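# Hang the kitchen roll on the under-cabinet holder

## Task

Put the kitchen roll onto the holder mounted beneath the cabinet so that it hangs horizontally, with each of the holder's two pegs pressed all the way into the roll until it clicks home.

## Robot and tools

ROBOT. Two arms: left_arm, with its base near y = +0.417 m, carries a left hand. right_arm, near y = -0.390 m, carries a right hand. The scene frame has its origin at table-top height, halfway between the nominal bases, with +z up and +x reaching out over the table. Left_arm is on the +y side, which does not match image left or right. Reported hand poses and velocities are in each arm's own base frame. Fixed cameras and the table use the scene frame. Reported positions can be off by a few centimetres.

HAND POINT AXES. The hand point sits just in front of the palm, between the index and middle knuckles. +z runs along straight fingers toward the tips. +y points out of the palm face. On the right hand +x points across the palm away from the thumb; on the left hand +x points toward the thumb. A rigid mast behind the palm near the wrist can strike objects. Fingertips have rubber caps.

THE 48-NUMBER ROW. One row covers both arms, all values in [-1, 1]. Order: left dx, dy, dz, rx, ry, rz; 16 left-hand motor goals; left current_limit, speed; then the same 24 for the right arm. Motor order: index_mcp, index_abd, index_pip, index_dip, middle_mcp, middle_abd, middle_pip, middle_dip, ring_mcp, ring_abd, ring_pip, ring_dip, thumb_cmc, thumb_axl, thumb_mcp, thumb_ipl. Result lists for the hand use this same order.

POSE NUMBERS. dx..rz are offsets, not a pose. They are measured from that arm's Hand target as it was when the action or move began, along that Hand target's own axes. 1.0 equals 0.6 m of travel or 180 degrees of turn. rx, ry, rz form a single rotation vector. Every row in one action counts from the same start, so sending an offset again moves the arm further. Six zeros re-request the current Hand target. Commanded orientation is clipped to within 32 degrees of the measured one at every step.

HAND NUMBERS. These are absolute goal angles, scaled between each hinge's stops. Going toward -1 bends a finger toward the palm. Values that leave a joint straight: _mcp +0.75, _abd 0.00, _pip +0.58, _dip +0.70, thumb_cmc +0.71, thumb_axl +0.68, thumb_mcp +0.23, thumb_ipl +0.17. Moving thumb_cmc toward -1 swings the thumb in front of the palm. A 0 is an actual goal. To leave a hand alone, copy back its hand_goal, hand_current_limit and hand_speed. current_limit maps -1..+1 to 0..550 mA, with a floor of 11 mA. speed sets the set-point rate to (speed+1)/2 of 8.5 rad/s. They start at +0.4 and -0.6, and the last values sent stay in force.

TOOLS.
execute_actions(actions, cameras): actions is a list of actions. Each action is up to 15 rows, one per 1/30 s step, and a short table repeats its last row. An empty list returns state plus images.
move(target, speed, blend, stop_force, zero, blocking, cameras): target is one 48-number row, or up to 15 rows. Each row is an offset from the same starting Hand targets and the hand is driven in a straight line. speed is the path's top speed in m/s, 0.002 to 3.6, default 0.25; turning is capped at twice that in rad/s. blend is a corner radius in m. stop_force is in N, 3 to 120, shared by both arms: an arm's path ends when its wrist sensor feels that much resistance. zero (default true) re-zeroes moving arms first. blocking=false returns early and cannot be combined with stop_force.
wait(seconds 0-10, cameras). stop(cameras) brakes a running move. zoom_image(camera, region [x0,y0,x1,y1], at most 504 px each way). show_instructions() shows the reference image of the holder. zero_wrist_force(arm). finished_scene(scene): pass the current scene number, which each result prints at its end.
Cameras: cam_high, cam_low, cam_left_wrist, cam_right_wrist; ["all"] requests all of them.

RESULTS. end_effector_position (m), end_effector_quat_wxyz and velocities are in the base frame. Hand target is the last commanded pose after clipping, and the next offsets start from it. A hand often stops a bit short; resend the gap as an offset. Joint positions and torques are reported; positive torque means toward larger angles. Wrist force and torque are given in the hand's axes, plus a peak-force line. Hand lines: hand_goal, hand_measured, hand_current_ma, and hand_state (moving, goal, blocked, overload). The move line gives the ending (done, off_target, moving, held, fault) and any limits (paced: clipped; held: steps withheld). Watch for MOTOR HOT and HAND FAULT lines.

CAUTIONS. Never let the roll drop, fall off the table or be released while moving. Avoid fast contacts and targets set far beyond a surface, because the arms are stiff. About 150 N of outside force, or a joint reaching its torque limit (wrist joints 24.9 N m), halts that arm for 10 s. Keep the arms from touching each other, including one hand gripping the other's fingers. Keep finger motors from sitting at 495 mA or more, since about 5 s of that shuts the motor down. Don't squeeze the roll hard. Steer paths around an arm's own base. Long stretched-out holds heat the motors, and at 85 °C the arm brakes. Before ending, leave the roll level and clicked onto both pegs, and make sure it stays there with the robot clear.

Each tool is called as name([rows], argument=value, ...), one row to a line, values as JSON.

Reference images:

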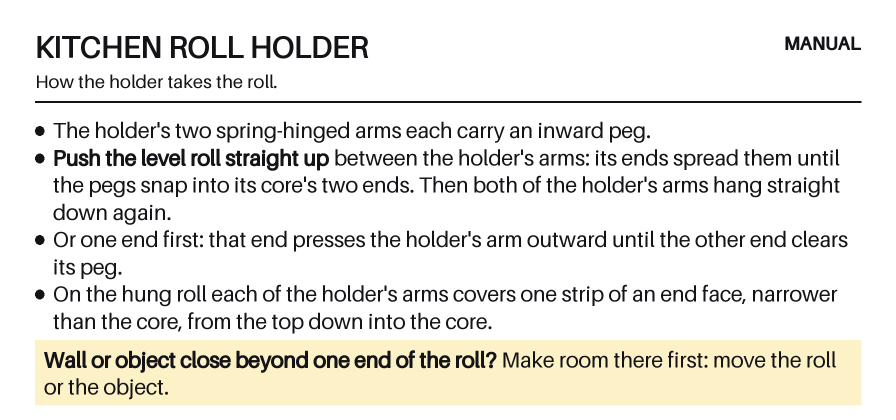

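## Session

execute_actions(actions=[])

Scene clock: 0.00 s.
left_arm: end_effector_position=(+0.4940, +0.0356, +0.2897) hand_goal=(+0.754, +0.000, +0.576, +0.696, +0.754, +0.000, +0.576, +0.696, +0.754, +0.000, +0.576, +0.696, +0.714, +0.678, +0.226, +0.168) hand_measured=(+0.754, +0.000, +0.576, +0.696, +0.754, +0.000, +0.576, +0.696, +0.754, +0.000, +0.576, +0.696, +0.714, +0.678, +0.226, +0.168) hand_current_ma=(+0, +0, +0, +0, +0, +0, +0, +0, +0, +0, +0, +0, +0, +0, +0, +0) hand_state=(goal, goal, goal, goal, goal, goal, goal, goal, goal, goal, goal, goal, goal, goal, goal, goal) hand_current_limit=0.40 hand_speed=-0.60 end_effector_quat_wxyz=(+0.102, +0.614, +0.782, -0.013) | right_arm: end_effector_position=(+0.5620, +0.4715, +0.3241) hand_goal=(+0.754, +0.000, +0.576, +0.696, +0.754, +0.000, +0.576, +0.696, +0.754, +0.000, +0.576, +0.696, +0.714, +0.678, +0.226, +0.168) hand_measured=(+0.754, +0.000, +0.576, +0.696, +0.754, +0.000, +0.576, +0.696, +0.754, +0.000, +0.576, +0.696, +0.714, +0.678, +0.226, +0.168) hand_current_ma=(+0, +0, +0, +0, +0, +0, +0, +0, +0, +0, +0, +0, +0, +0, +0, +0) hand_state=(goal, goal, goal, goal, goal, goal, goal, goal, goal, goal, goal, goal, goal, goal, goal, goal) hand_current_limit=0.40 hand_speed=-0.60 end_effector_quat_wxyz=(-0.111, +0.657, +0.504, +0.550)
Joint positions: left_arm=[3.564 -1.273 -2.04 -1.326 1.378 0.175] | right_arm=[0.533 -1.201 1.917 -3.46 -1.274 0.992]
Joint velocities: within noise
Joint torques (N m): no reading
Motor temperatures (°C): left_arm=[30 36 32 41 32 52] | right_arm=[33 27 29 46 35 50]
Wrist force (N): no reading
Wrist torque (N m): no reading
Wrist force, peak (N): no reading
Hand target: left_arm +0.4940, +0.0356, +0.2897; +0.102, +0.614, +0.782, -0.013 | right_arm +0.5620, +0.4715, +0.3241; -0.111, +0.657, +0.504, +0.550

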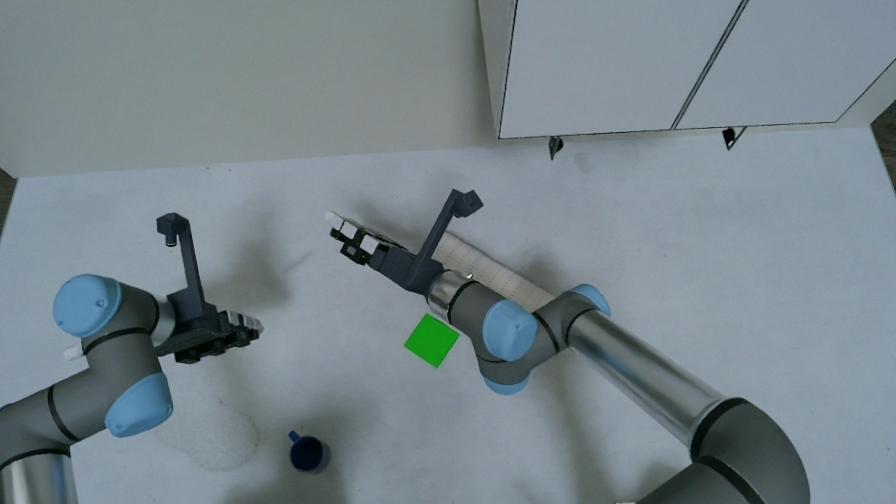

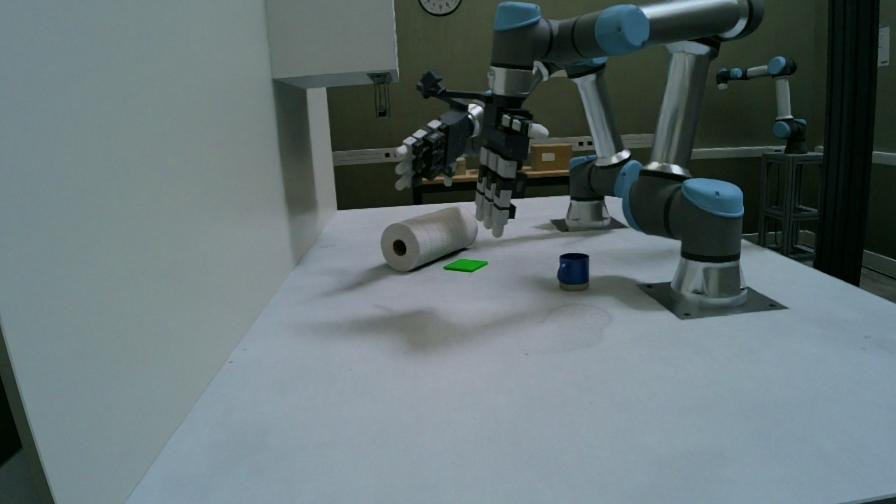

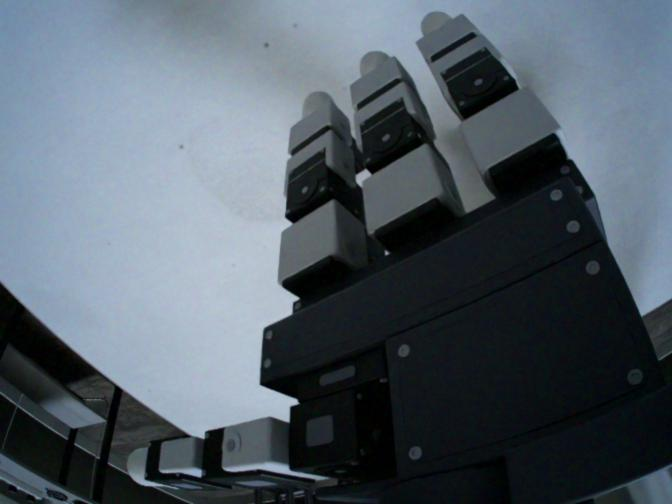

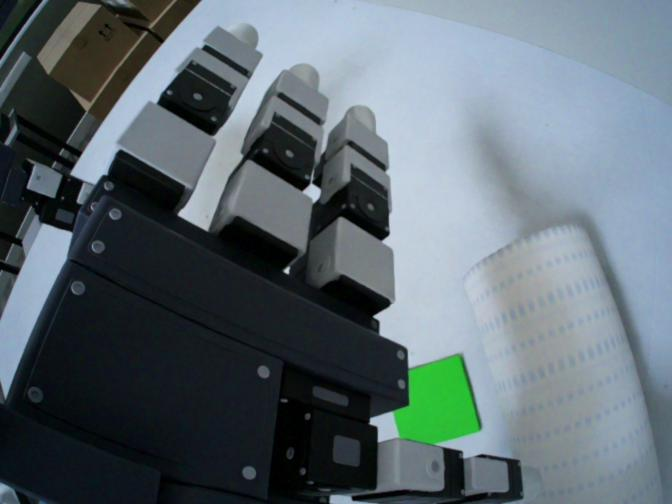

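zoom_image(camera="cam_high", region=[450, 0, 896, 250])

zoom_image(camera="cam_low", region=[240, 0, 560, 290])

Scaled by 1.130 from the camera's 896x504 image, which has a finer 1280x720 frame.

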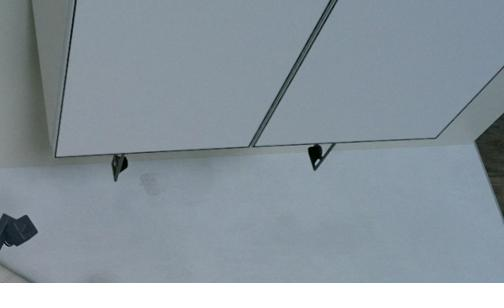

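Scaled by 1.575 from the camera's 896x504 image, which has a finer 1280x720 frame.

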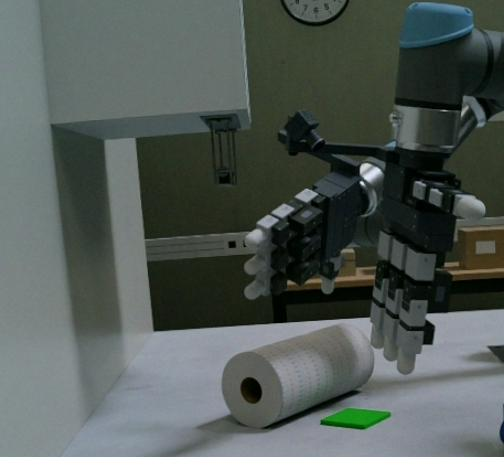

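move(target=[0,0,0,0,0,0, 0.754,0,0.576,0.696,0.754,0,0.576,0.696,0.754,0,0.576,0.696,0.714,0.678,0.226,0.168,0.4,-0.6, -0.092,0.198,-0.44,0,0,-0.556, 0.754,0,0.576,0.696,0.754,0,0.576,0.696,0.754,0,0.576,0.696,0.714,0.678,0.226,0.168,0.4,-0.6], speed=0.5, cameras=["all"])

Scene clock: 109.53 s.
left_arm: end_effector_position=(+0.4940, +0.0356, +0.2897) hand_goal=(+0.754, +0.000, +0.576, +0.696, +0.754, +0.000, +0.576, +0.696, +0.754, +0.000, +0.576, +0.696, +0.714, +0.678, +0.226, +0.168) hand_measured=(+0.754, +0.000, +0.576, +0.696, +0.754, +0.000, +0.576, +0.696, +0.754, +0.000, +0.576, +0.696, +0.714, +0.678, +0.224, +0.168) hand_current_ma=(-1, +0, +1, +0, -1, +0, +1, +0, -1, +0, +1, +0, +0, -1, -4, +0) hand_state=(goal, goal, goal, goal, goal, goal, goal, goal, goal, goal, goal, goal, goal, goal, goal, goal) hand_current_limit=0.40 hand_speed=-0.60 end_effector_quat_wxyz=(+0.102, +0.614, +0.782, -0.013) | right_arm: end_effector_position=(+0.5001, +0.2014, +0.4244) hand_goal=(+0.754, +0.000, +0.576, +0.696, +0.754, +0.000, +0.576, +0.696, +0.754, +0.000, +0.576, +0.696, +0.714, +0.678, +0.226, +0.168) hand_measured=(+0.760, +0.000, +0.576, +0.696, +0.762, +0.000, +0.576, +0.696, +0.760, +0.000, +0.576, +0.696, +0.720, +0.678, +0.226, +0.168) hand_current_ma=(+13, +1, +1, +0, +15, +0, +1, +0, +12, +1, +1, +0, +11, -1, +0, +0) hand_state=(goal, goal, goal, goal, goal, goal, goal, goal, goal, goal, goal, goal, goal, goal, goal, goal) hand_current_limit=0.40 hand_speed=-0.60 end_effector_quat_wxyz=(+0.351, +0.035, +0.827, +0.438)
Joint positions: left_arm=[3.564 -1.273 -2.04 -1.326 1.378 0.175] | right_arm=[-0.384 -1.732 2.303 -2.831 -0.5 -1.45]
Joint torques (N m): left_arm=[-0.16 11.47 24.69 2.86 -0.5 -0.06] | right_arm=[-7.56 -21.68 -31.98 -0.78 -1.65 -2.4]
Wrist force (N): left_arm=[0.0 -0.1 0.1] | right_arm=[-2.8 1.2 -0.1]
Wrist torque (N m): left_arm=[-0.02 0.00 0.00] | right_arm=[0.18 0.35 -0.08]
Wrist force, peak (N): left_arm=[0.2 -0.1 -0.3] | right_arm=[-3.7 1.0 -0.4]
Hand target: left_arm +0.4940, +0.0356, +0.2897; +0.102, +0.614, +0.782, -0.013 | right_arm +0.5001, +0.2014, +0.4244; +0.351, +0.035, +0.827, +0.438
Off the commanded pose: left_arm 0.000 m, 0 deg | right_arm 0.000 m, 0 deg.
move: done
camera_calibration:
cam_right_wrist: T_world_to_cam=[[0.466199, 0.128926, 0.875235, -0.590836], [-0.000758239, -0.989266, 0.146127, 0.0858974], [0.88468, -0.068788, -0.461097, -0.110854], [0, 0, 0, 1]] pos_world=[0.373582, 0.153524, 0.453454]

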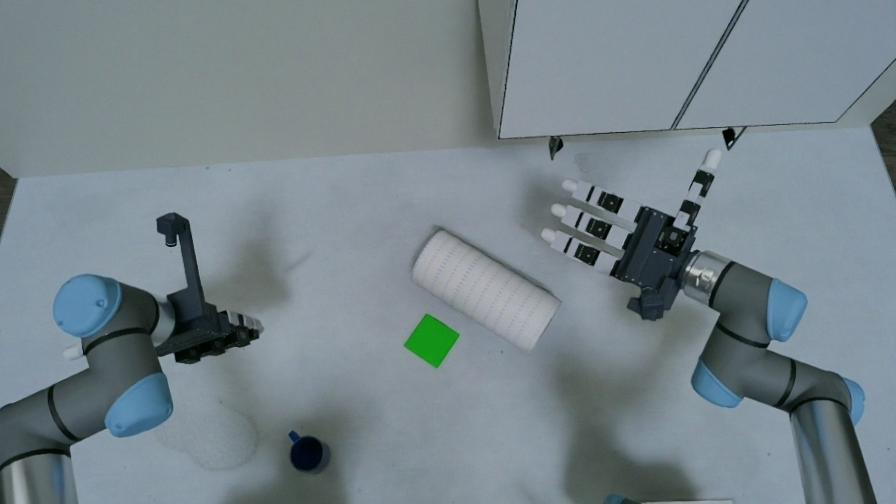

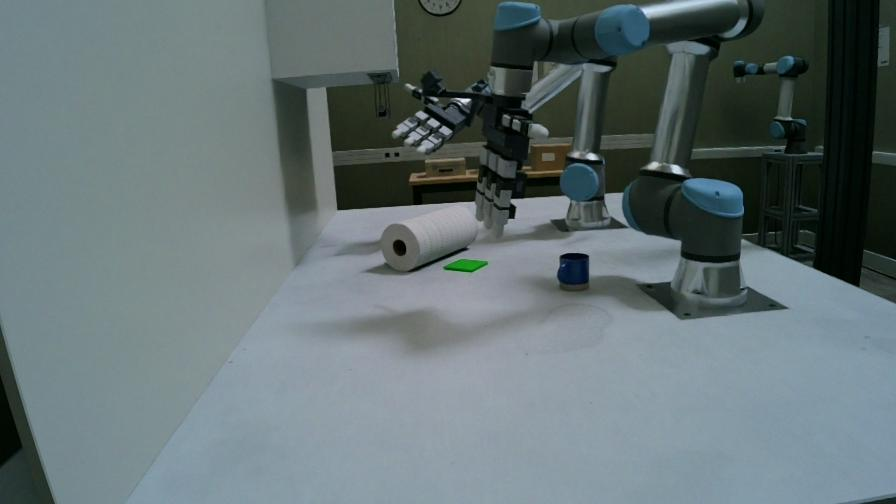

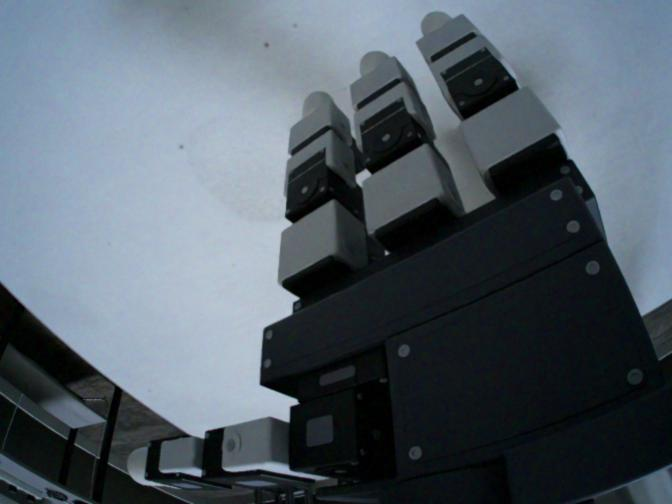

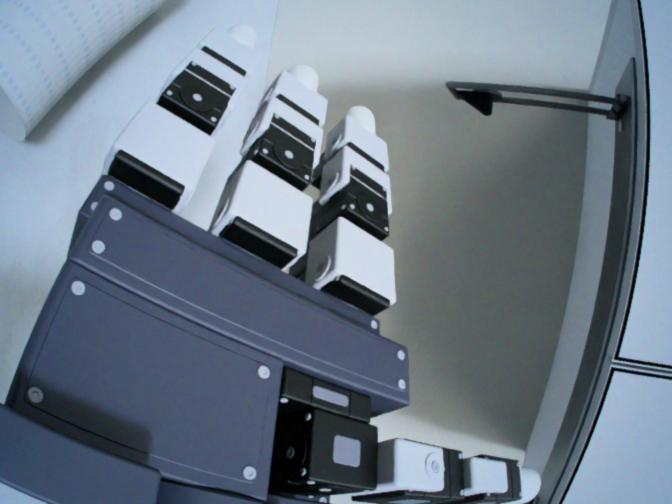

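zoom_image(camera="cam_low", region=[340, 50, 500, 290])

zoom_image(camera="cam_high", region=[390, 200, 590, 370])

zoom_image(camera="cam_right_wrist", region=[400, 0, 672, 504])

Scaled by 2.100 from the camera's 896x504 image, which has a finer 1280x720 frame.

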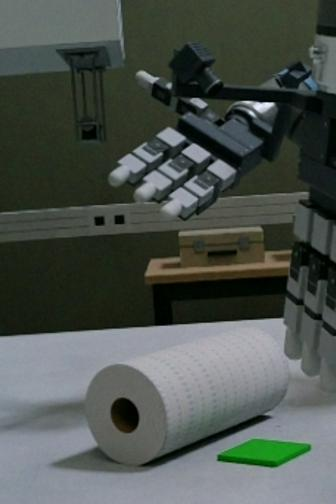

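Scaled by 2.520 from the camera's 896x504 image, which has a finer 1280x720 frame.

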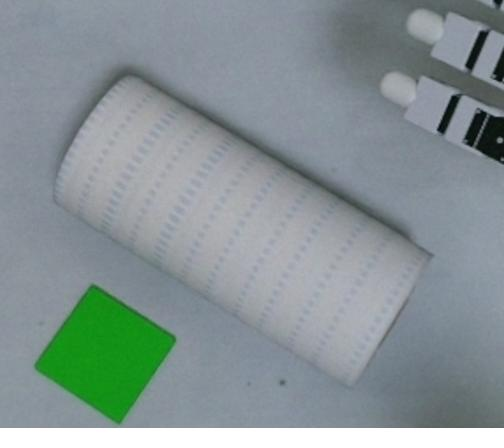

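Scaled by 1.000.

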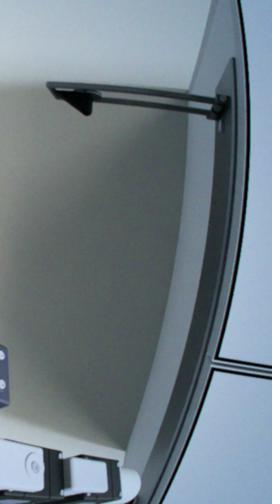

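move(target=[0,0,0,0,0,0, 0.754,0,0.576,0.696,0.754,0,0.576,0.696,0.754,0,0.576,0.696,0.714,0.678,0.226,0.168,0.4,-0.6, 0.129,0.094,0.088,0,0,0, 0.754,0,0.576,0.696,0.754,0,0.576,0.696,0.754,0,0.576,0.696,0.714,0.678,0.226,0.168,0.4,-0.6], speed=0.3, cameras=["cam_right_wrist"])

move(target=[0,0,0,0,0,0, 0.754,0,0.576,0.696,0.754,0,0.576,0.696,0.754,0,0.576,0.696,0.714,0.678,0.226,0.168,0.4,-0.6, -0.1947,-0.3273,-0.3733,0,0,0, 0.754,0,0.576,0.696,0.754,0,0.576,0.696,0.754,0,0.576,0.696,0.714,0.678,0.226,0.168,0.4,-0.6], speed=0.3, cameras=["cam_right_wrist"])

Scene clock: 136.50 s.
left_arm: end_effector_position=(+0.4940, +0.0356, +0.2897) hand_goal=(+0.754, +0.000, +0.576, +0.696, +0.754, +0.000, +0.576, +0.696, +0.754, +0.000, +0.576, +0.696, +0.714, +0.678, +0.226, +0.168) hand_measured=(+0.754, +0.000, +0.576, +0.696, +0.754, +0.000, +0.576, +0.696, +0.754, +0.000, +0.576, +0.696, +0.714, +0.678, +0.224, +0.168) hand_current_ma=(-1, +0, +1, +0, -1, +0, +1, +0, -1, +0, +1, +0, +0, -1, -4, +0) hand_state=(goal, goal, goal, goal, goal, goal, goal, goal, goal, goal, goal, goal, goal, goal, goal, goal) hand_current_limit=0.40 hand_speed=-0.60 end_effector_quat_wxyz=(+0.102, +0.614, +0.782, -0.013) | right_arm: end_effector_position=(+0.4602, +0.3012, +0.4047) hand_goal=(+0.754, +0.000, +0.576, +0.696, +0.754, +0.000, +0.576, +0.696, +0.754, +0.000, +0.576, +0.696, +0.714, +0.678, +0.226, +0.168) hand_measured=(+0.760, +0.000, +0.576, +0.696, +0.762, +0.000, +0.576, +0.696, +0.760, +0.000, +0.576, +0.696, +0.720, +0.678, +0.226, +0.168) hand_current_ma=(+13, +0, +1, +0, +15, +0, +1, +0, +12, +0, +1, +0, +11, -1, +0, +0) hand_state=(goal, goal, goal, goal, goal, goal, goal, goal, goal, goal, goal, goal, goal, goal, goal, goal) hand_current_limit=0.40 hand_speed=-0.60 end_effector_quat_wxyz=(+0.350, +0.035, +0.827, +0.438)
Joint positions: left_arm=[3.564 -1.273 -2.04 -1.326 1.378 0.175] | right_arm=[-0.115 -1.68 2.381 -3.229 -0.699 -1.126]
Joint torques (N m): left_arm=[-0.49 10.68 25.88 3 -0.5 -0.08] | right_arm=[10.06 -1.4 -5.62 -3.36 -2.07 1.92]
Wrist force (N): left_arm=[-0.2 -0.1 0.0] | right_arm=[-3.0 1.3 -0.2]
Wrist torque (N m): left_arm=[-0.01 0.03 -0.02] | right_arm=[0.22 0.36 -0.22]
Wrist force, peak (N): left_arm=[-0.3 0.0 0.2] | right_arm=[-3.6 0.5 -0.7]
Hand target: left_arm +0.4940, +0.0356, +0.2897; +0.102, +0.614, +0.782, -0.013 | right_arm +0.4602, +0.3012, +0.4047; +0.351, +0.035, +0.827, +0.438
Off the commanded pose: left_arm 0.000 m, 0 deg | right_arm 0.000 m, 0 deg.
move: done
camera_calibration:
cam_right_wrist: T_world_to_cam=[[0.466372, 0.129224, 0.875099, -0.567934], [-0.000413248, -0.98924, 0.146299, 0.187279], [0.884588, -0.0685916, -0.461301, -0.0777052], [0, 0, 0, 1]] pos_world=[0.333683, 0.253325, 0.433754]
Images, in order (width x height): cam_right_wrist 672x504.

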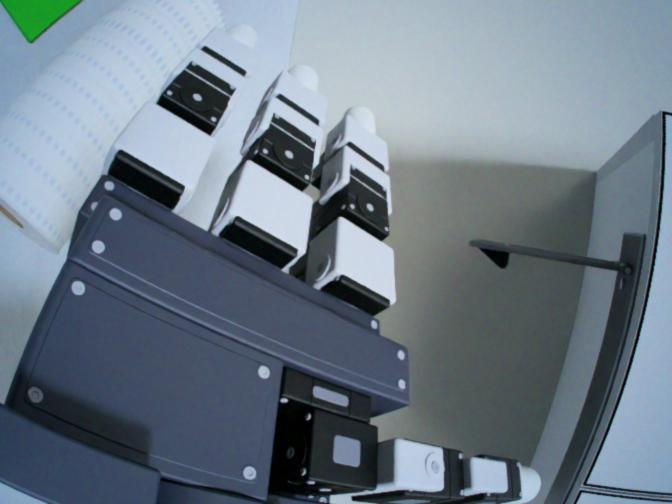

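Scene clock: 139.23 s.
left_arm: end_effector_position=(+0.4940, +0.0356, +0.2897) hand_goal=(+0.754, +0.000, +0.576, +0.696, +0.754, +0.000, +0.576, +0.696, +0.754, +0.000, +0.576, +0.696, +0.714, +0.678, +0.226, +0.168) hand_measured=(+0.754, +0.000, +0.576, +0.696, +0.754, +0.000, +0.576, +0.696, +0.754, +0.000, +0.576, +0.696, +0.714, +0.678, +0.224, +0.168) hand_current_ma=(-1, +0, +1, +0, -1, +0, +1, +0, -1, +0, +1, +0, +0, -1, -4, +0) hand_state=(goal, goal, goal, goal, goal, goal, goal, goal, goal, goal, goal, goal, goal, goal, goal, goal) hand_current_limit=0.40 hand_speed=-0.60 end_effector_quat_wxyz=(+0.102, +0.614, +0.782, -0.013) | right_arm: end_effector_position=(+0.4600, -0.0187, +0.4045) hand_goal=(+0.754, +0.000, +0.576, +0.696, +0.754, +0.000, +0.576, +0.696, +0.754, +0.000, +0.576, +0.696, +0.714, +0.678, +0.226, +0.168) hand_measured=(+0.760, +0.000, +0.576, +0.696, +0.762, +0.000, +0.576, +0.696, +0.760, +0.000, +0.576, +0.696, +0.720, +0.678, +0.226, +0.168) hand_current_ma=(+13, +0, +1, +0, +15, +0, +1, +0, +12, +0, +1, +0, +11, -1, +0, +0) hand_state=(goal, goal, goal, goal, goal, goal, goal, goal, goal, goal, goal, goal, goal, goal, goal, goal) hand_current_limit=0.40 hand_speed=-0.60 end_effector_quat_wxyz=(+0.351, +0.035, +0.827, +0.438) end_effector_velocity=(+0.000, +0.000, +0.000) end_effector_angular_velocity=(-0.001, -0.001, +0.002)
Joint positions: left_arm=[3.564 -1.273 -2.04 -1.326 1.378 0.175] | right_arm=[-0.949 -1.788 2.084 -1.345 -0.442 -2.77]
Joint velocities: left_arm=[within noise] | right_arm=[0 0.002 -0.001 0.002 -0.001 -0.005]
Joint torques (N m): left_arm=[0.82 10.61 26.71 3.1 -0.65 0.05] | right_arm=[9.63 0.14 -33.65 -0.2 -1.21 -1.78]
Wrist force (N): left_arm=[0.0 -0.1 -0.1] | right_arm=[-2.8 1.3 -0.4]
Wrist torque (N m): left_arm=[-0.01 0.01 -0.01] | right_arm=[0.24 0.34 -0.09]
Wrist force, peak (N): left_arm=[0.0 -0.3 0.0] | right_arm=[-3.9 0.7 -0.8]
Hand target: left_arm +0.4940, +0.0356, +0.2897; +0.102, +0.614, +0.782, -0.013 | right_arm +0.4600, -0.0187, +0.4045; +0.351, +0.035, +0.827, +0.438
Off the commanded pose: left_arm 0.000 m, 0 deg | right_arm 0.000 m, 0 deg.
move: done
camera_calibration:
cam_right_wrist: T_world_to_cam=[[0.46634, 0.129042, 0.875143, -0.526347], [-0.000861924, -0.989236, 0.146324, -0.129012], [0.884605, -0.0689911, -0.461209, -0.099633], [0, 0, 0, 1]] pos_world=[0.333481, -0.0665764, 0.433555]
Images, in order (width x height): cam_right_wrist 672x504.

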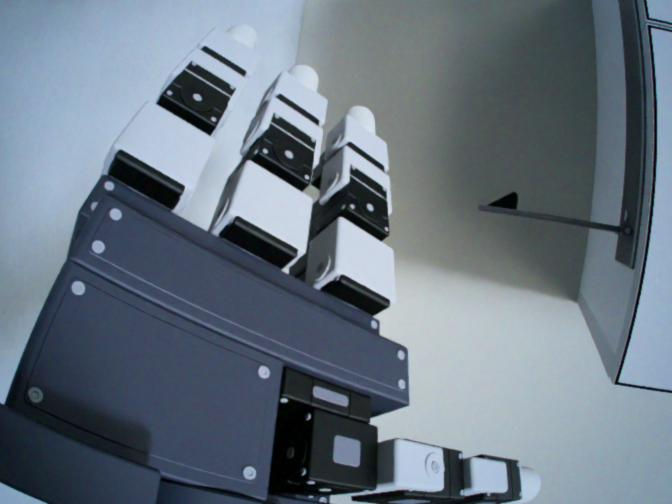

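move(target=[0,0,0,0,0,0, 0.754,0,0.576,0.696,0.754,0,0.576,0.696,0.754,0,0.576,0.696,0.714,0.678,0.226,0.168,0.4,-0.6, -0.0548,-0.0921,-0.105,0,0,0, 0.754,0,0.576,0.696,0.754,0,0.576,0.696,0.754,0,0.576,0.696,0.714,0.678,0.226,0.168,0.4,-0.6], speed=0.3, cameras=["cam_right_wrist","cam_high"])

zoom_image(camera="cam_right_wrist", region=[420, 150, 672, 420])

Scene clock: 160.13 s.
left_arm: end_effector_position=(+0.4940, +0.0356, +0.2897) hand_goal=(+0.754, +0.000, +0.576, +0.696, +0.754, +0.000, +0.576, +0.696, +0.754, +0.000, +0.576, +0.696, +0.714, +0.678, +0.226, +0.168) hand_measured=(+0.754, +0.000, +0.576, +0.696, +0.754, +0.000, +0.576, +0.696, +0.754, +0.000, +0.576, +0.696, +0.714, +0.678, +0.224, +0.168) hand_current_ma=(-1, +0, +1, +0, -1, +0, +1, +0, -1, +0, +1, +0, +0, -1, -4, +0) hand_state=(goal, goal, goal, goal, goal, goal, goal, goal, goal, goal, goal, goal, goal, goal, goal, goal) hand_current_limit=0.40 hand_speed=-0.60 end_effector_quat_wxyz=(+0.102, +0.614, +0.782, -0.013) | right_arm: end_effector_position=(+0.4600, -0.1087, +0.4045) hand_goal=(+0.754, +0.000, +0.576, +0.696, +0.754, +0.000, +0.576, +0.696, +0.754, +0.000, +0.576, +0.696, +0.714, +0.678, +0.226, +0.168) hand_measured=(+0.760, +0.000, +0.576, +0.696, +0.762, +0.000, +0.576, +0.696, +0.760, +0.000, +0.576, +0.696, +0.720, +0.678, +0.226, +0.168) hand_current_ma=(+13, +0, +1, +0, +15, +0, +1, +0, +12, +0, +1, +0, +11, -1, +0, +0) hand_state=(goal, goal, goal, goal, goal, goal, goal, goal, goal, goal, goal, goal, goal, goal, goal, goal) hand_current_limit=0.40 hand_speed=-0.60 end_effector_quat_wxyz=(+0.351, +0.035, +0.827, +0.438)
Joint positions: left_arm=[3.564 -1.273 -2.04 -1.326 1.378 0.175] | right_arm=[-1.069 -1.623 1.903 -1.139 -0.511 -2.983]
Joint torques (N m): left_arm=[-0.71 11.63 26.05 3.07 -0.76 0.06] | right_arm=[-9.56 -6.37 -31.68 0.31 -1.57 -2.14]
Wrist force (N): left_arm=[-0.1 -0.1 -0.1] | right_arm=[-3.1 1.4 -0.1]
Wrist torque (N m): left_arm=[0.00 0.02 -0.02] | right_arm=[0.20 0.37 -0.10]
Wrist force, peak (N): left_arm=[-0.2 -0.2 -0.3] | right_arm=[-3.7 1.0 -0.7]
Hand target: left_arm +0.4940, +0.0356, +0.2897; +0.102, +0.614, +0.782, -0.013 | right_arm +0.4600, -0.1088, +0.4045; +0.351, +0.035, +0.827, +0.438
Off the commanded pose: left_arm 0.000 m, 0 deg | right_arm 0.000 m, 0 deg.
move: done
camera_calibration:
cam_right_wrist: T_world_to_cam=[[0.466317, 0.129136, 0.875141, -0.514724], [-0.000644089, -0.989238, 0.146315, -0.218013], [0.884617, -0.068793, -0.461216, -0.105807], [0, 0, 0, 1]] pos_world=[0.333483, -0.156476, 0.433555]
Images, in order (width x height): cam_high 896x504, cam_right_wrist 672x504.

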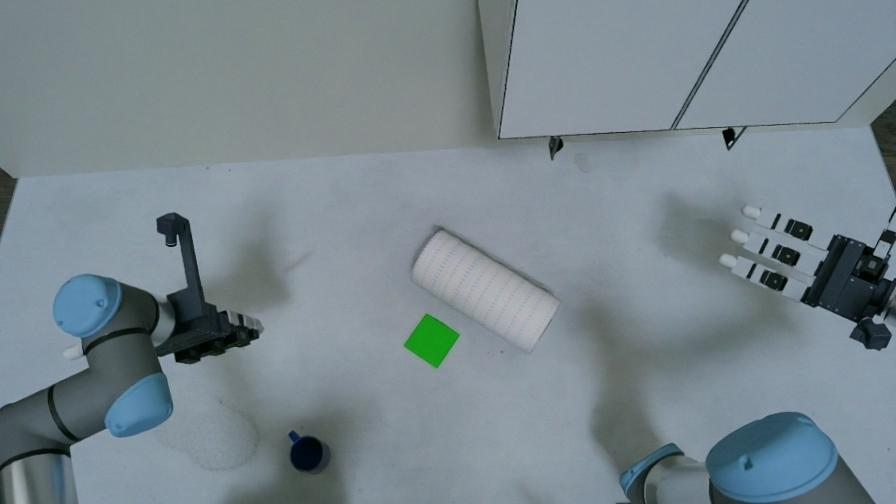

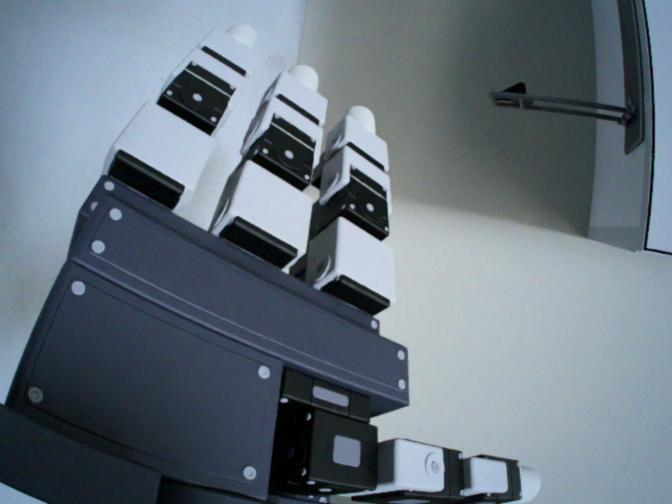

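Scaled by 1.867 from the camera's 672x504 image, which has a finer 960x720 frame.

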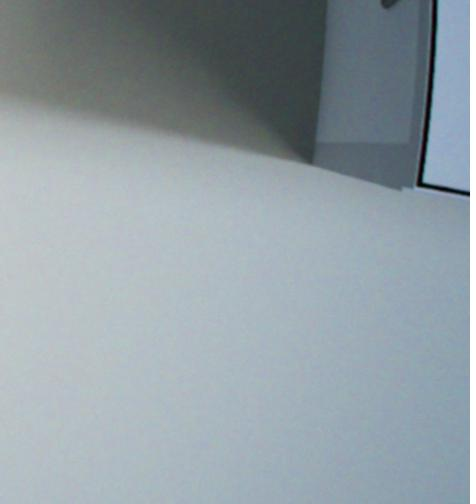

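zoom_image(camera="cam_right_wrist", region=[470, 50, 670, 170])

zoom_image(camera="cam_high", region=[530, 100, 780, 180])

Scaled by 2.520 from the camera's 672x504 image, which has a finer 960x720 frame.

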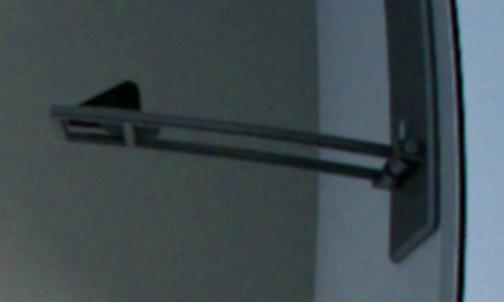

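Scaled by 2.016 from the camera's 896x504 image, which has a finer 1280x720 frame.

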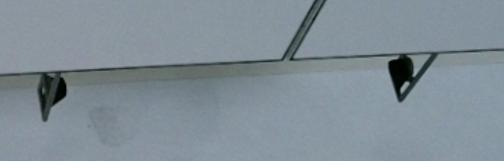

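move(target=[0,0,0,0,0,0, 0.754,0,0.576,0.696,0.754,0,0.576,0.696,0.754,0,0.576,0.696,0.714,0.678,0.226,0.168,0.4,-0.6, 0.1978,0.2427,0.6675,0.4657,0.1432,-0.4994, 0.754,0,0.576,0.696,0.754,0,0.576,0.696,0.754,0,0.576,0.696,-0.57,0.678,0.226,0.168,0.4,-0.6], speed=0.4, cameras=["all"])

Scene clock: 209.03 s.
left_arm: end_effector_position=(+0.4940, +0.0356, +0.2897) hand_goal=(+0.754, +0.000, +0.576, +0.696, +0.754, +0.000, +0.576, +0.696, +0.754, +0.000, +0.576, +0.696, +0.714, +0.678, +0.226, +0.168) hand_measured=(+0.754, +0.000, +0.576, +0.696, +0.754, +0.000, +0.576, +0.696, +0.754, +0.000, +0.576, +0.696, +0.714, +0.678, +0.224, +0.168) hand_current_ma=(-1, +0, +1, +0, -1, +0, +1, +0, -1, +0, +1, +0, +0, -1, -4, +0) hand_state=(goal, goal, goal, goal, goal, goal, goal, goal, goal, goal, goal, goal, goal, goal, goal, goal) hand_current_limit=0.40 hand_speed=-0.60 end_effector_quat_wxyz=(+0.102, +0.614, +0.782, -0.013) | right_arm: end_effector_position=(+0.5709, +0.2910, +0.3046) hand_goal=(+0.754, +0.000, +0.576, +0.696, +0.754, +0.000, +0.576, +0.696, +0.754, +0.000, +0.576, +0.696, -0.570, +0.678, +0.226, +0.168) hand_measured=(+0.700, +0.000, +0.576, +0.696, +0.746, +0.000, +0.576, +0.696, +0.746, +0.000, +0.576, +0.696, -0.572, +0.678, +0.226, +0.168) hand_current_ma=(-184, +0, +0, +0, -19, +0, +0, +0, -15, +0, +0, +0, -2, -1, -2, +0) hand_state=(blocked, goal, goal, goal, goal, goal, goal, goal, goal, goal, goal, goal, goal, goal, goal, goal) hand_current_limit=0.40 hand_speed=-0.60 end_effector_quat_wxyz=(+0.282, -0.376, +0.752, -0.463)
Joint positions: left_arm=[3.564 -1.273 -2.04 -1.326 1.378 0.175] | right_arm=[0.474 -1.314 1.773 -2.876 -2.47 -2.452]
Joint torques (N m): left_arm=[-0.26 11.81 26.67 3 -0.84 0.03] | right_arm=[-6.98 -45.07 -13 -2.59 1.78 2]
Wrist force (N): left_arm=[0.1 -0.1 0.0] | right_arm=[2.8 6.8 2.7]
Wrist torque (N m): left_arm=[-0.02 0.00 0.00] | right_arm=[-0.28 0.26 0.46]
Wrist force, peak (N): left_arm=[-0.2 -0.3 -0.2] | right_arm=[14.6 10.9 -11.0]
Hand target: left_arm +0.4940, +0.0356, +0.2897; +0.102, +0.614, +0.782, -0.013 | right_arm +0.5709, +0.2910, +0.3047; +0.282, -0.376, +0.752, -0.463 (not the last commanded pose)
Off the commanded pose: left_arm 0.000 m, 0 deg | right_arm 0.016 m, 6 deg.
move: held (right_arm; a check stopped the path); limits=held
pose unreachable (right arm): on one or more control steps of this call, first in action 0 (counted from 0), this arm could not follow its commanded pose, so it was not sent that pose on those steps. It may still have moved: this result reports where it is.
cause: moving toward the commanded pose would bring two parts of the arm too close to each other (joints 4 (wrist 1) to 6 (wrist 3) lie between them).
camera_calibration:
cam_right_wrist: T_world_to_cam=[[0.289324, 0.801593, -0.523201, -0.19934], [-0.179525, 0.582319, 0.792891, -0.360186], [0.940246, -0.135475, 0.312385, -0.470525], [0, 0, 0, 1]] pos_world=[0.435421, 0.305789, 0.328278]

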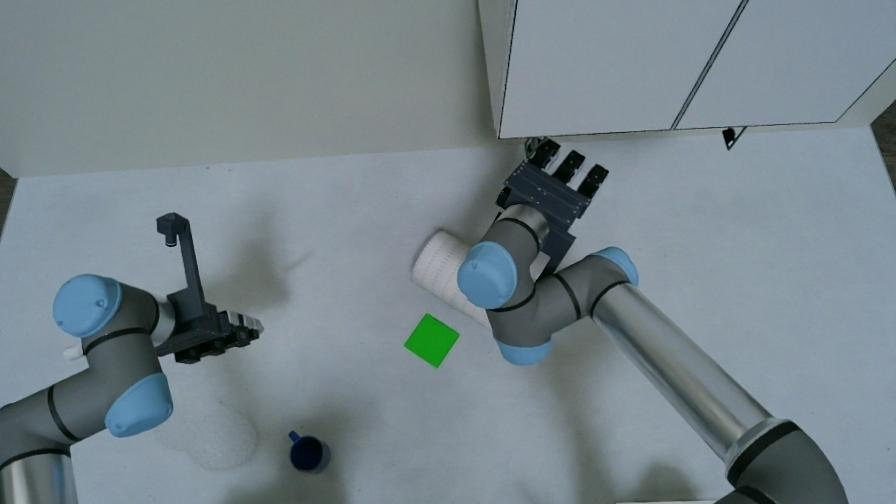

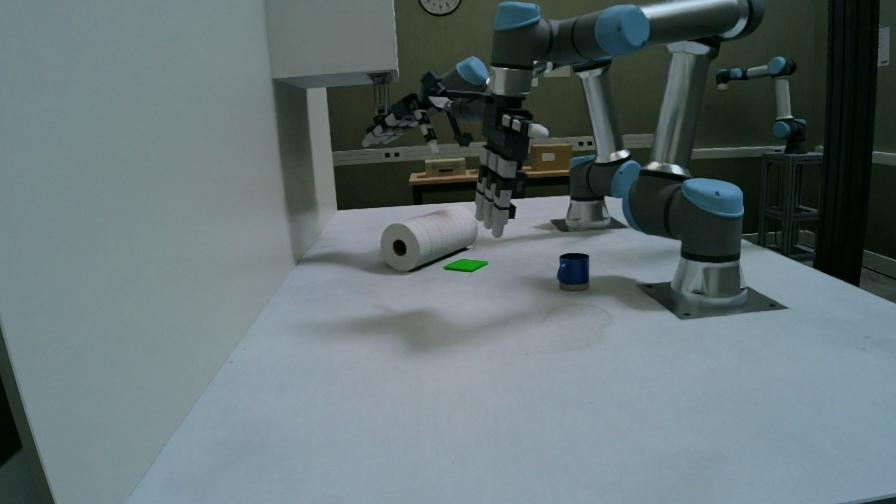

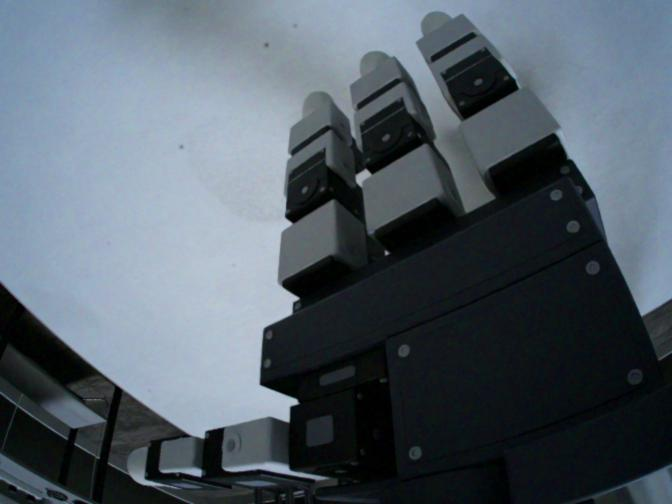

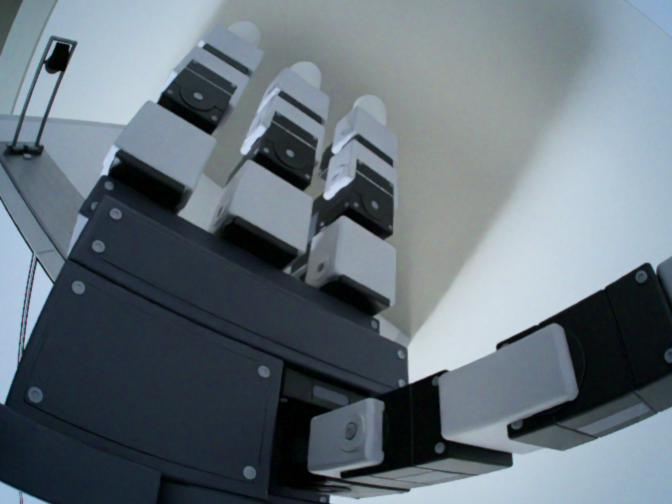

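move([
  [0,0,0,0,0,0, 0.754,0,0.576,0.696,0.754,0,0.576,0.696,0.754,0,0.576,0.696,0.714,0.678,0.226,0.168,0.4,-0.6, 0.1463,0.0923,0.0125,0,0,0, 0.754,0,0.576,0.696,0.754,0,0.576,0.696,0.754,0,0.576,0.696,-0.57,0.678,0.226,0.168,0.4,-0.6],
  [0,0,0,0,0,0, 0.754,0,0.576,0.696,0.754,0,0.576,0.696,0.754,0,0.576,0.696,0.714,0.678,0.226,0.168,0.4,-0.6, 0.6807,-0.1037,0.1245,0.0196,-0.1102,-0.0706, 0.754,0,0.576,0.696,0.754,0,0.576,0.696,0.754,0,0.576,0.696,-0.57,0.678,0.226,0.168,0.4,-0.6],
], speed=0.25, blend=0.03, cameras=["all"])

Scene clock: 253.43 s.
left_arm: end_effector_position=(+0.4940, +0.0356, +0.2897) hand_goal=(+0.754, +0.000, +0.576, +0.696, +0.754, +0.000, +0.576, +0.696, +0.754, +0.000, +0.576, +0.696, +0.714, +0.678, +0.226, +0.168) hand_measured=(+0.754, +0.000, +0.576, +0.696, +0.754, +0.000, +0.576, +0.696, +0.754, +0.000, +0.576, +0.696, +0.714, +0.678, +0.224, +0.168) hand_current_ma=(-1, +0, +1, +0, -1, +0, +1, +0, -1, +0, +1, +0, +0, -1, -4, +0) hand_state=(goal, goal, goal, goal, goal, goal, goal, goal, goal, goal, goal, goal, goal, goal, goal, goal) hand_current_limit=0.40 hand_speed=-0.60 end_effector_quat_wxyz=(+0.102, +0.614, +0.782, -0.013) | right_arm: end_effector_position=(+0.4195, -0.1005, +0.2990) hand_goal=(+0.754, +0.000, +0.576, +0.696, +0.754, +0.000, +0.576, +0.696, +0.754, +0.000, +0.576, +0.696, -0.570, +0.678, +0.226, +0.168) hand_measured=(+0.732, +0.000, +0.576, +0.696, +0.744, +0.000, +0.576, +0.696, +0.746, +0.000, +0.576, +0.696, -0.572, +0.678, +0.226, +0.168) hand_current_ma=(-57, +0, +0, +0, -19, +0, +0, +0, -15, +0, +0, +0, -2, -1, -2, +0) hand_state=(blocked, goal, goal, goal, goal, goal, goal, goal, goal, goal, goal, goal, goal, goal, goal, goal) hand_current_limit=0.40 hand_speed=-0.60 end_effector_quat_wxyz=(+0.366, -0.521, +0.631, -0.442)
Joint positions: left_arm=[3.564 -1.273 -2.04 -1.326 1.378 0.175] | right_arm=[-0.93 -2.021 2.491 -3.155 -0.884 -3.442]
Joint torques (N m): left_arm=[0.14 11.37 26.72 3.1 -0.98 0.02] | right_arm=[-9.05 10.63 -32.25 -0.8 3.41 -1.98]
Wrist force (N): left_arm=[0.1 0.1 0.2] | right_arm=[-0.5 -1.1 -1.4]
Wrist torque (N m): left_arm=[0.00 -0.01 0.00] | right_arm=[0.01 0.02 0.36]
Wrist force, peak (N): left_arm=[-0.3 0.0 -0.3] | right_arm=[2.9 7.0 2.7]
Hand target: left_arm +0.4940, +0.0356, +0.2897; +0.102, +0.614, +0.782, -0.013 | right_arm +0.4195, -0.1005, +0.2990; +0.366, -0.521, +0.631, -0.442
Off the commanded pose: left_arm 0.000 m, 0 deg | right_arm 0.000 m, 0 deg.
move: done
camera_calibration:
cam_right_wrist: T_world_to_cam=[[-0.0117217, 0.800813, -0.598799, 0.304213], [-0.439987, 0.533621, 0.72226, -0.029431], [0.897928, 0.27193, 0.346093, -0.330755], [0, 0, 0, 1]] pos_world=[0.287611, -0.137971, 0.317891]

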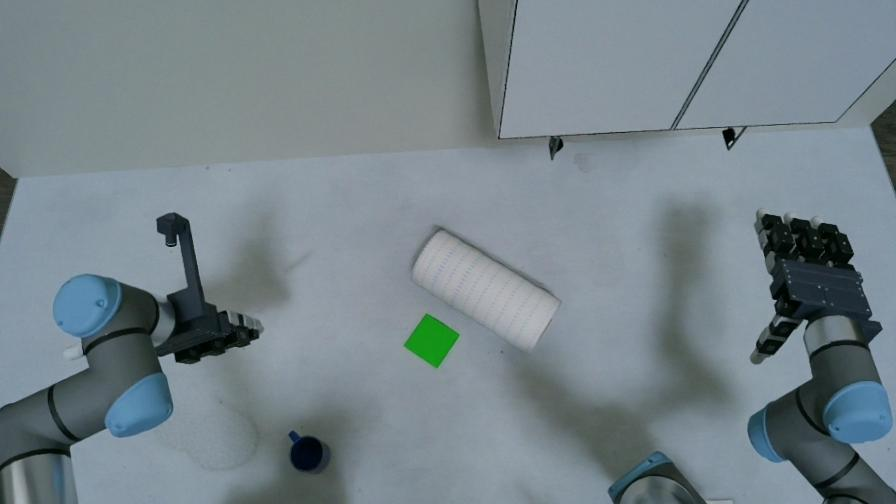

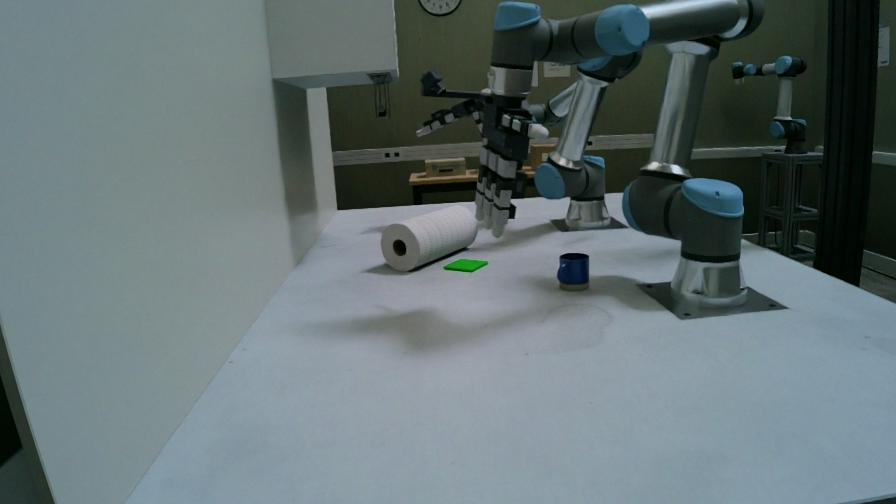

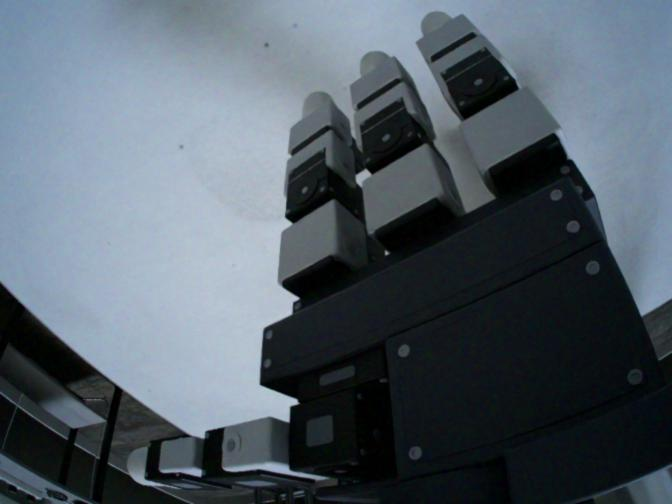

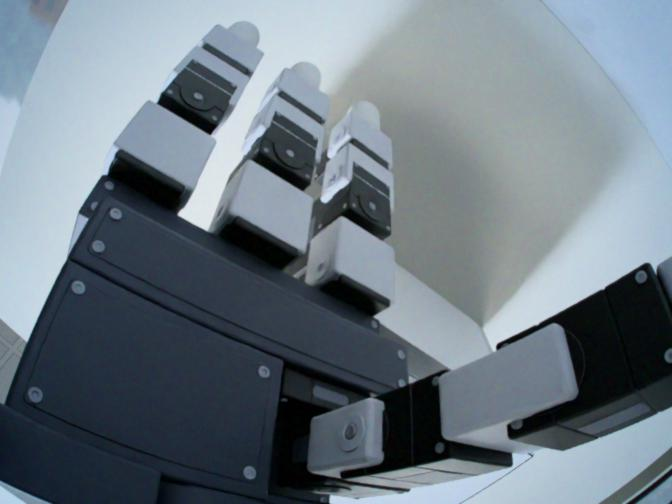

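move(target=[-0.985,-0.1088,0.1822,0.161,-0.361,-0.637, 0.754,0,0.576,0.696,0.754,0,0.576,0.696,0.754,0,0.576,0.696,0.714,0.678,0.226,0.168,0.4,-0.6, 0,0,0,0,0,0, 0.754,0,0.576,0.696,0.754,0,0.576,0.696,0.754,0,0.576,0.696,-0.57,0.678,0.226,0.168,0.4,-0.6], speed=0.35, cameras=["all"])

Scene clock: 269.03 s.
left_arm: end_effector_position=(+0.5797, -0.5627, +0.2794) hand_goal=(+0.754, +0.000, +0.576, +0.696, +0.754, +0.000, +0.576, +0.696, +0.754, +0.000, +0.576, +0.696, +0.714, +0.678, +0.226, +0.168) hand_measured=(+0.746, +0.000, +0.576, +0.696, +0.746, +0.000, +0.576, +0.696, +0.746, +0.000, +0.576, +0.696, +0.708, +0.678, +0.224, +0.168) hand_current_ma=(-16, +0, +0, +0, -19, +0, +0, +0, -17, +0, +0, +0, -14, -1, -4, +0) hand_state=(goal, goal, goal, goal, goal, goal, goal, goal, goal, goal, goal, goal, goal, goal, goal, goal) hand_current_limit=0.40 hand_speed=-0.60 end_effector_quat_wxyz=(+0.255, -0.364, +0.734, -0.513) | right_arm: end_effector_position=(+0.4195, -0.1005, +0.2990) hand_goal=(+0.754, +0.000, +0.576, +0.696, +0.754, +0.000, +0.576, +0.696, +0.754, +0.000, +0.576, +0.696, -0.570, +0.678, +0.226, +0.168) hand_measured=(+0.732, +0.000, +0.576, +0.696, +0.744, +0.000, +0.576, +0.696, +0.746, +0.000, +0.576, +0.696, -0.572, +0.678, +0.226, +0.168) hand_current_ma=(-57, +0, +0, +0, -19, +0, +0, +0, -15, +0, +0, +0, -2, -1, -2, +0) hand_state=(blocked, goal, goal, goal, goal, goal, goal, goal, goal, goal, goal, goal, goal, goal, goal, goal) hand_current_limit=0.40 hand_speed=-0.60 end_effector_quat_wxyz=(+0.366, -0.521, +0.631, -0.442)
Joint positions: left_arm=[2.587 -2.122 -1.496 0.126 1.482 -3.108] | right_arm=[-0.93 -2.021 2.491 -3.155 -0.883 -3.443]
Joint torques (N m): left_arm=[-9.2 33.36 29.51 1.39 1.3 -2.19] | right_arm=[-7.79 -7.79 -33.04 -0.8 3.5 -2.12]
Wrist force (N): left_arm=[0.0 3.5 -2.9] | right_arm=[-0.5 -1.4 -1.7]
Wrist torque (N m): left_arm=[0.49 -0.04 -0.03] | right_arm=[-0.01 0.02 0.35]
Wrist force, peak (N): left_arm=[0.0 3.7 -2.8] | right_arm=[-0.8 -1.6 -1.8]
Hand target: left_arm +0.5797, -0.5628, +0.2794; +0.255, -0.364, +0.734, -0.513 | right_arm +0.4195, -0.1005, +0.2990; +0.366, -0.521, +0.631, -0.442
Off the commanded pose: left_arm 0.000 m, 0 deg | right_arm 0.000 m, 0 deg.
move: done
camera_calibration:
cam_left_wrist: T_world_to_cam=[[0.622755, 0.50775, 0.595286, -0.274574], [-0.692122, 0.00267679, 0.721776, 0.146348], [0.364888, -0.8615, 0.353092, -0.677608], [0, 0, 0, 1]] pos_world=[0.519534, -0.444736, 0.297077]
cam_right_wrist: T_world_to_cam=[[-0.0119635, 0.800886, -0.598697, 0.304261], [-0.440118, 0.533406, 0.72234, -0.0294486], [0.89786, 0.272139, 0.346103, -0.330709], [0, 0, 0, 1]] pos_world=[0.28761, -0.137972, 0.317892]

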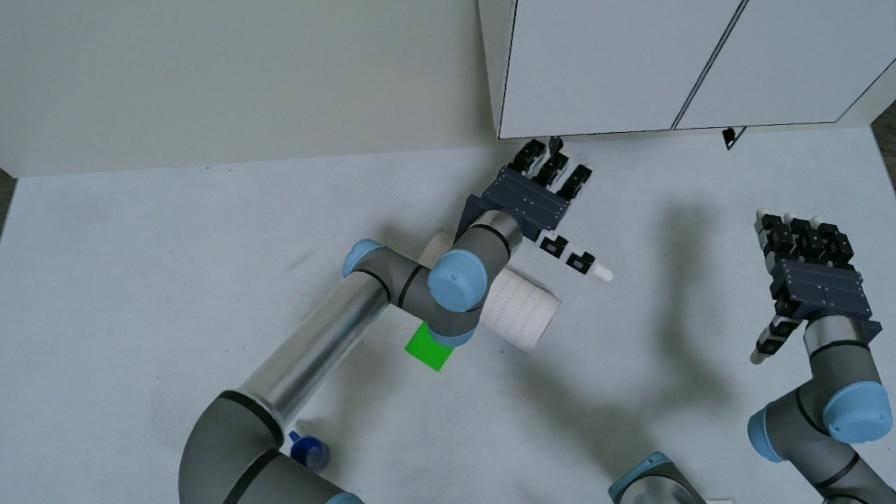

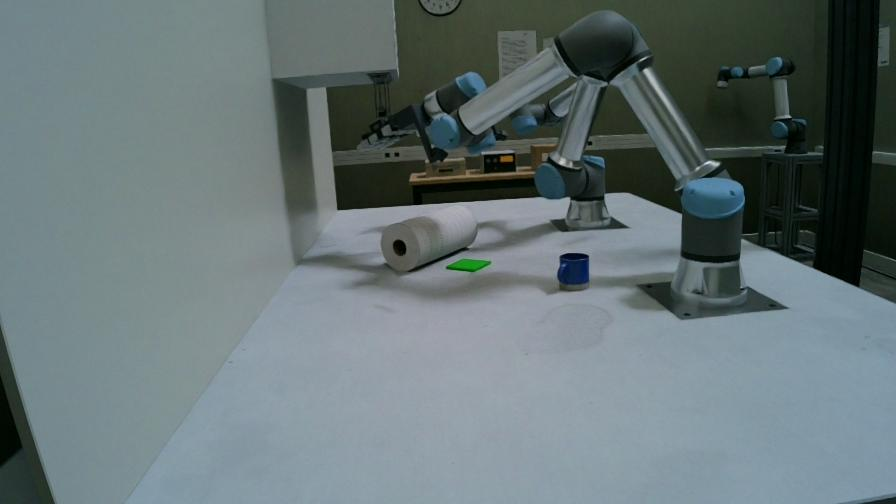

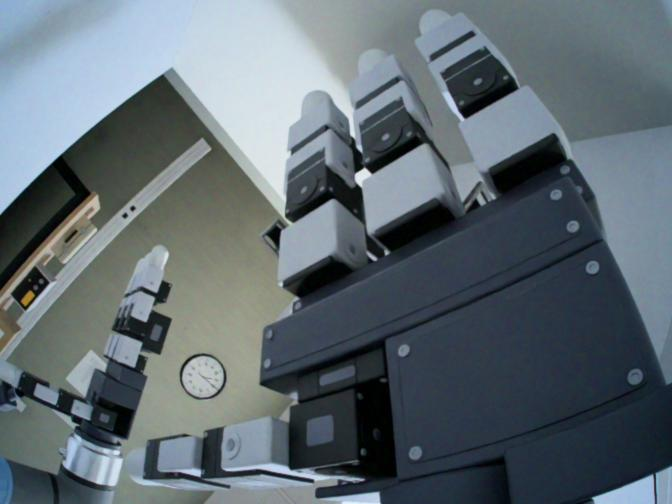

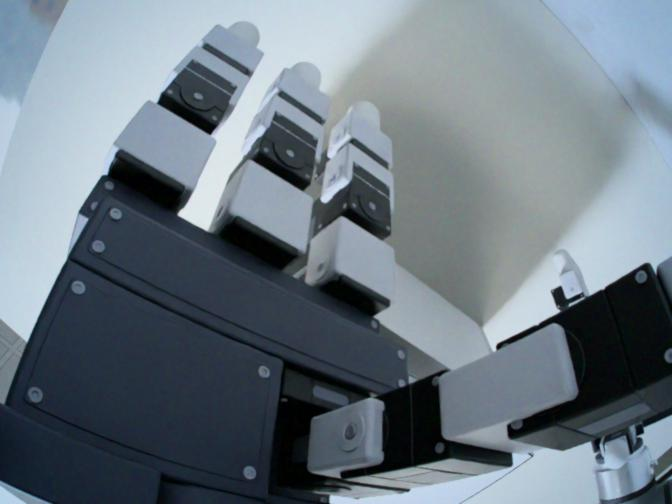

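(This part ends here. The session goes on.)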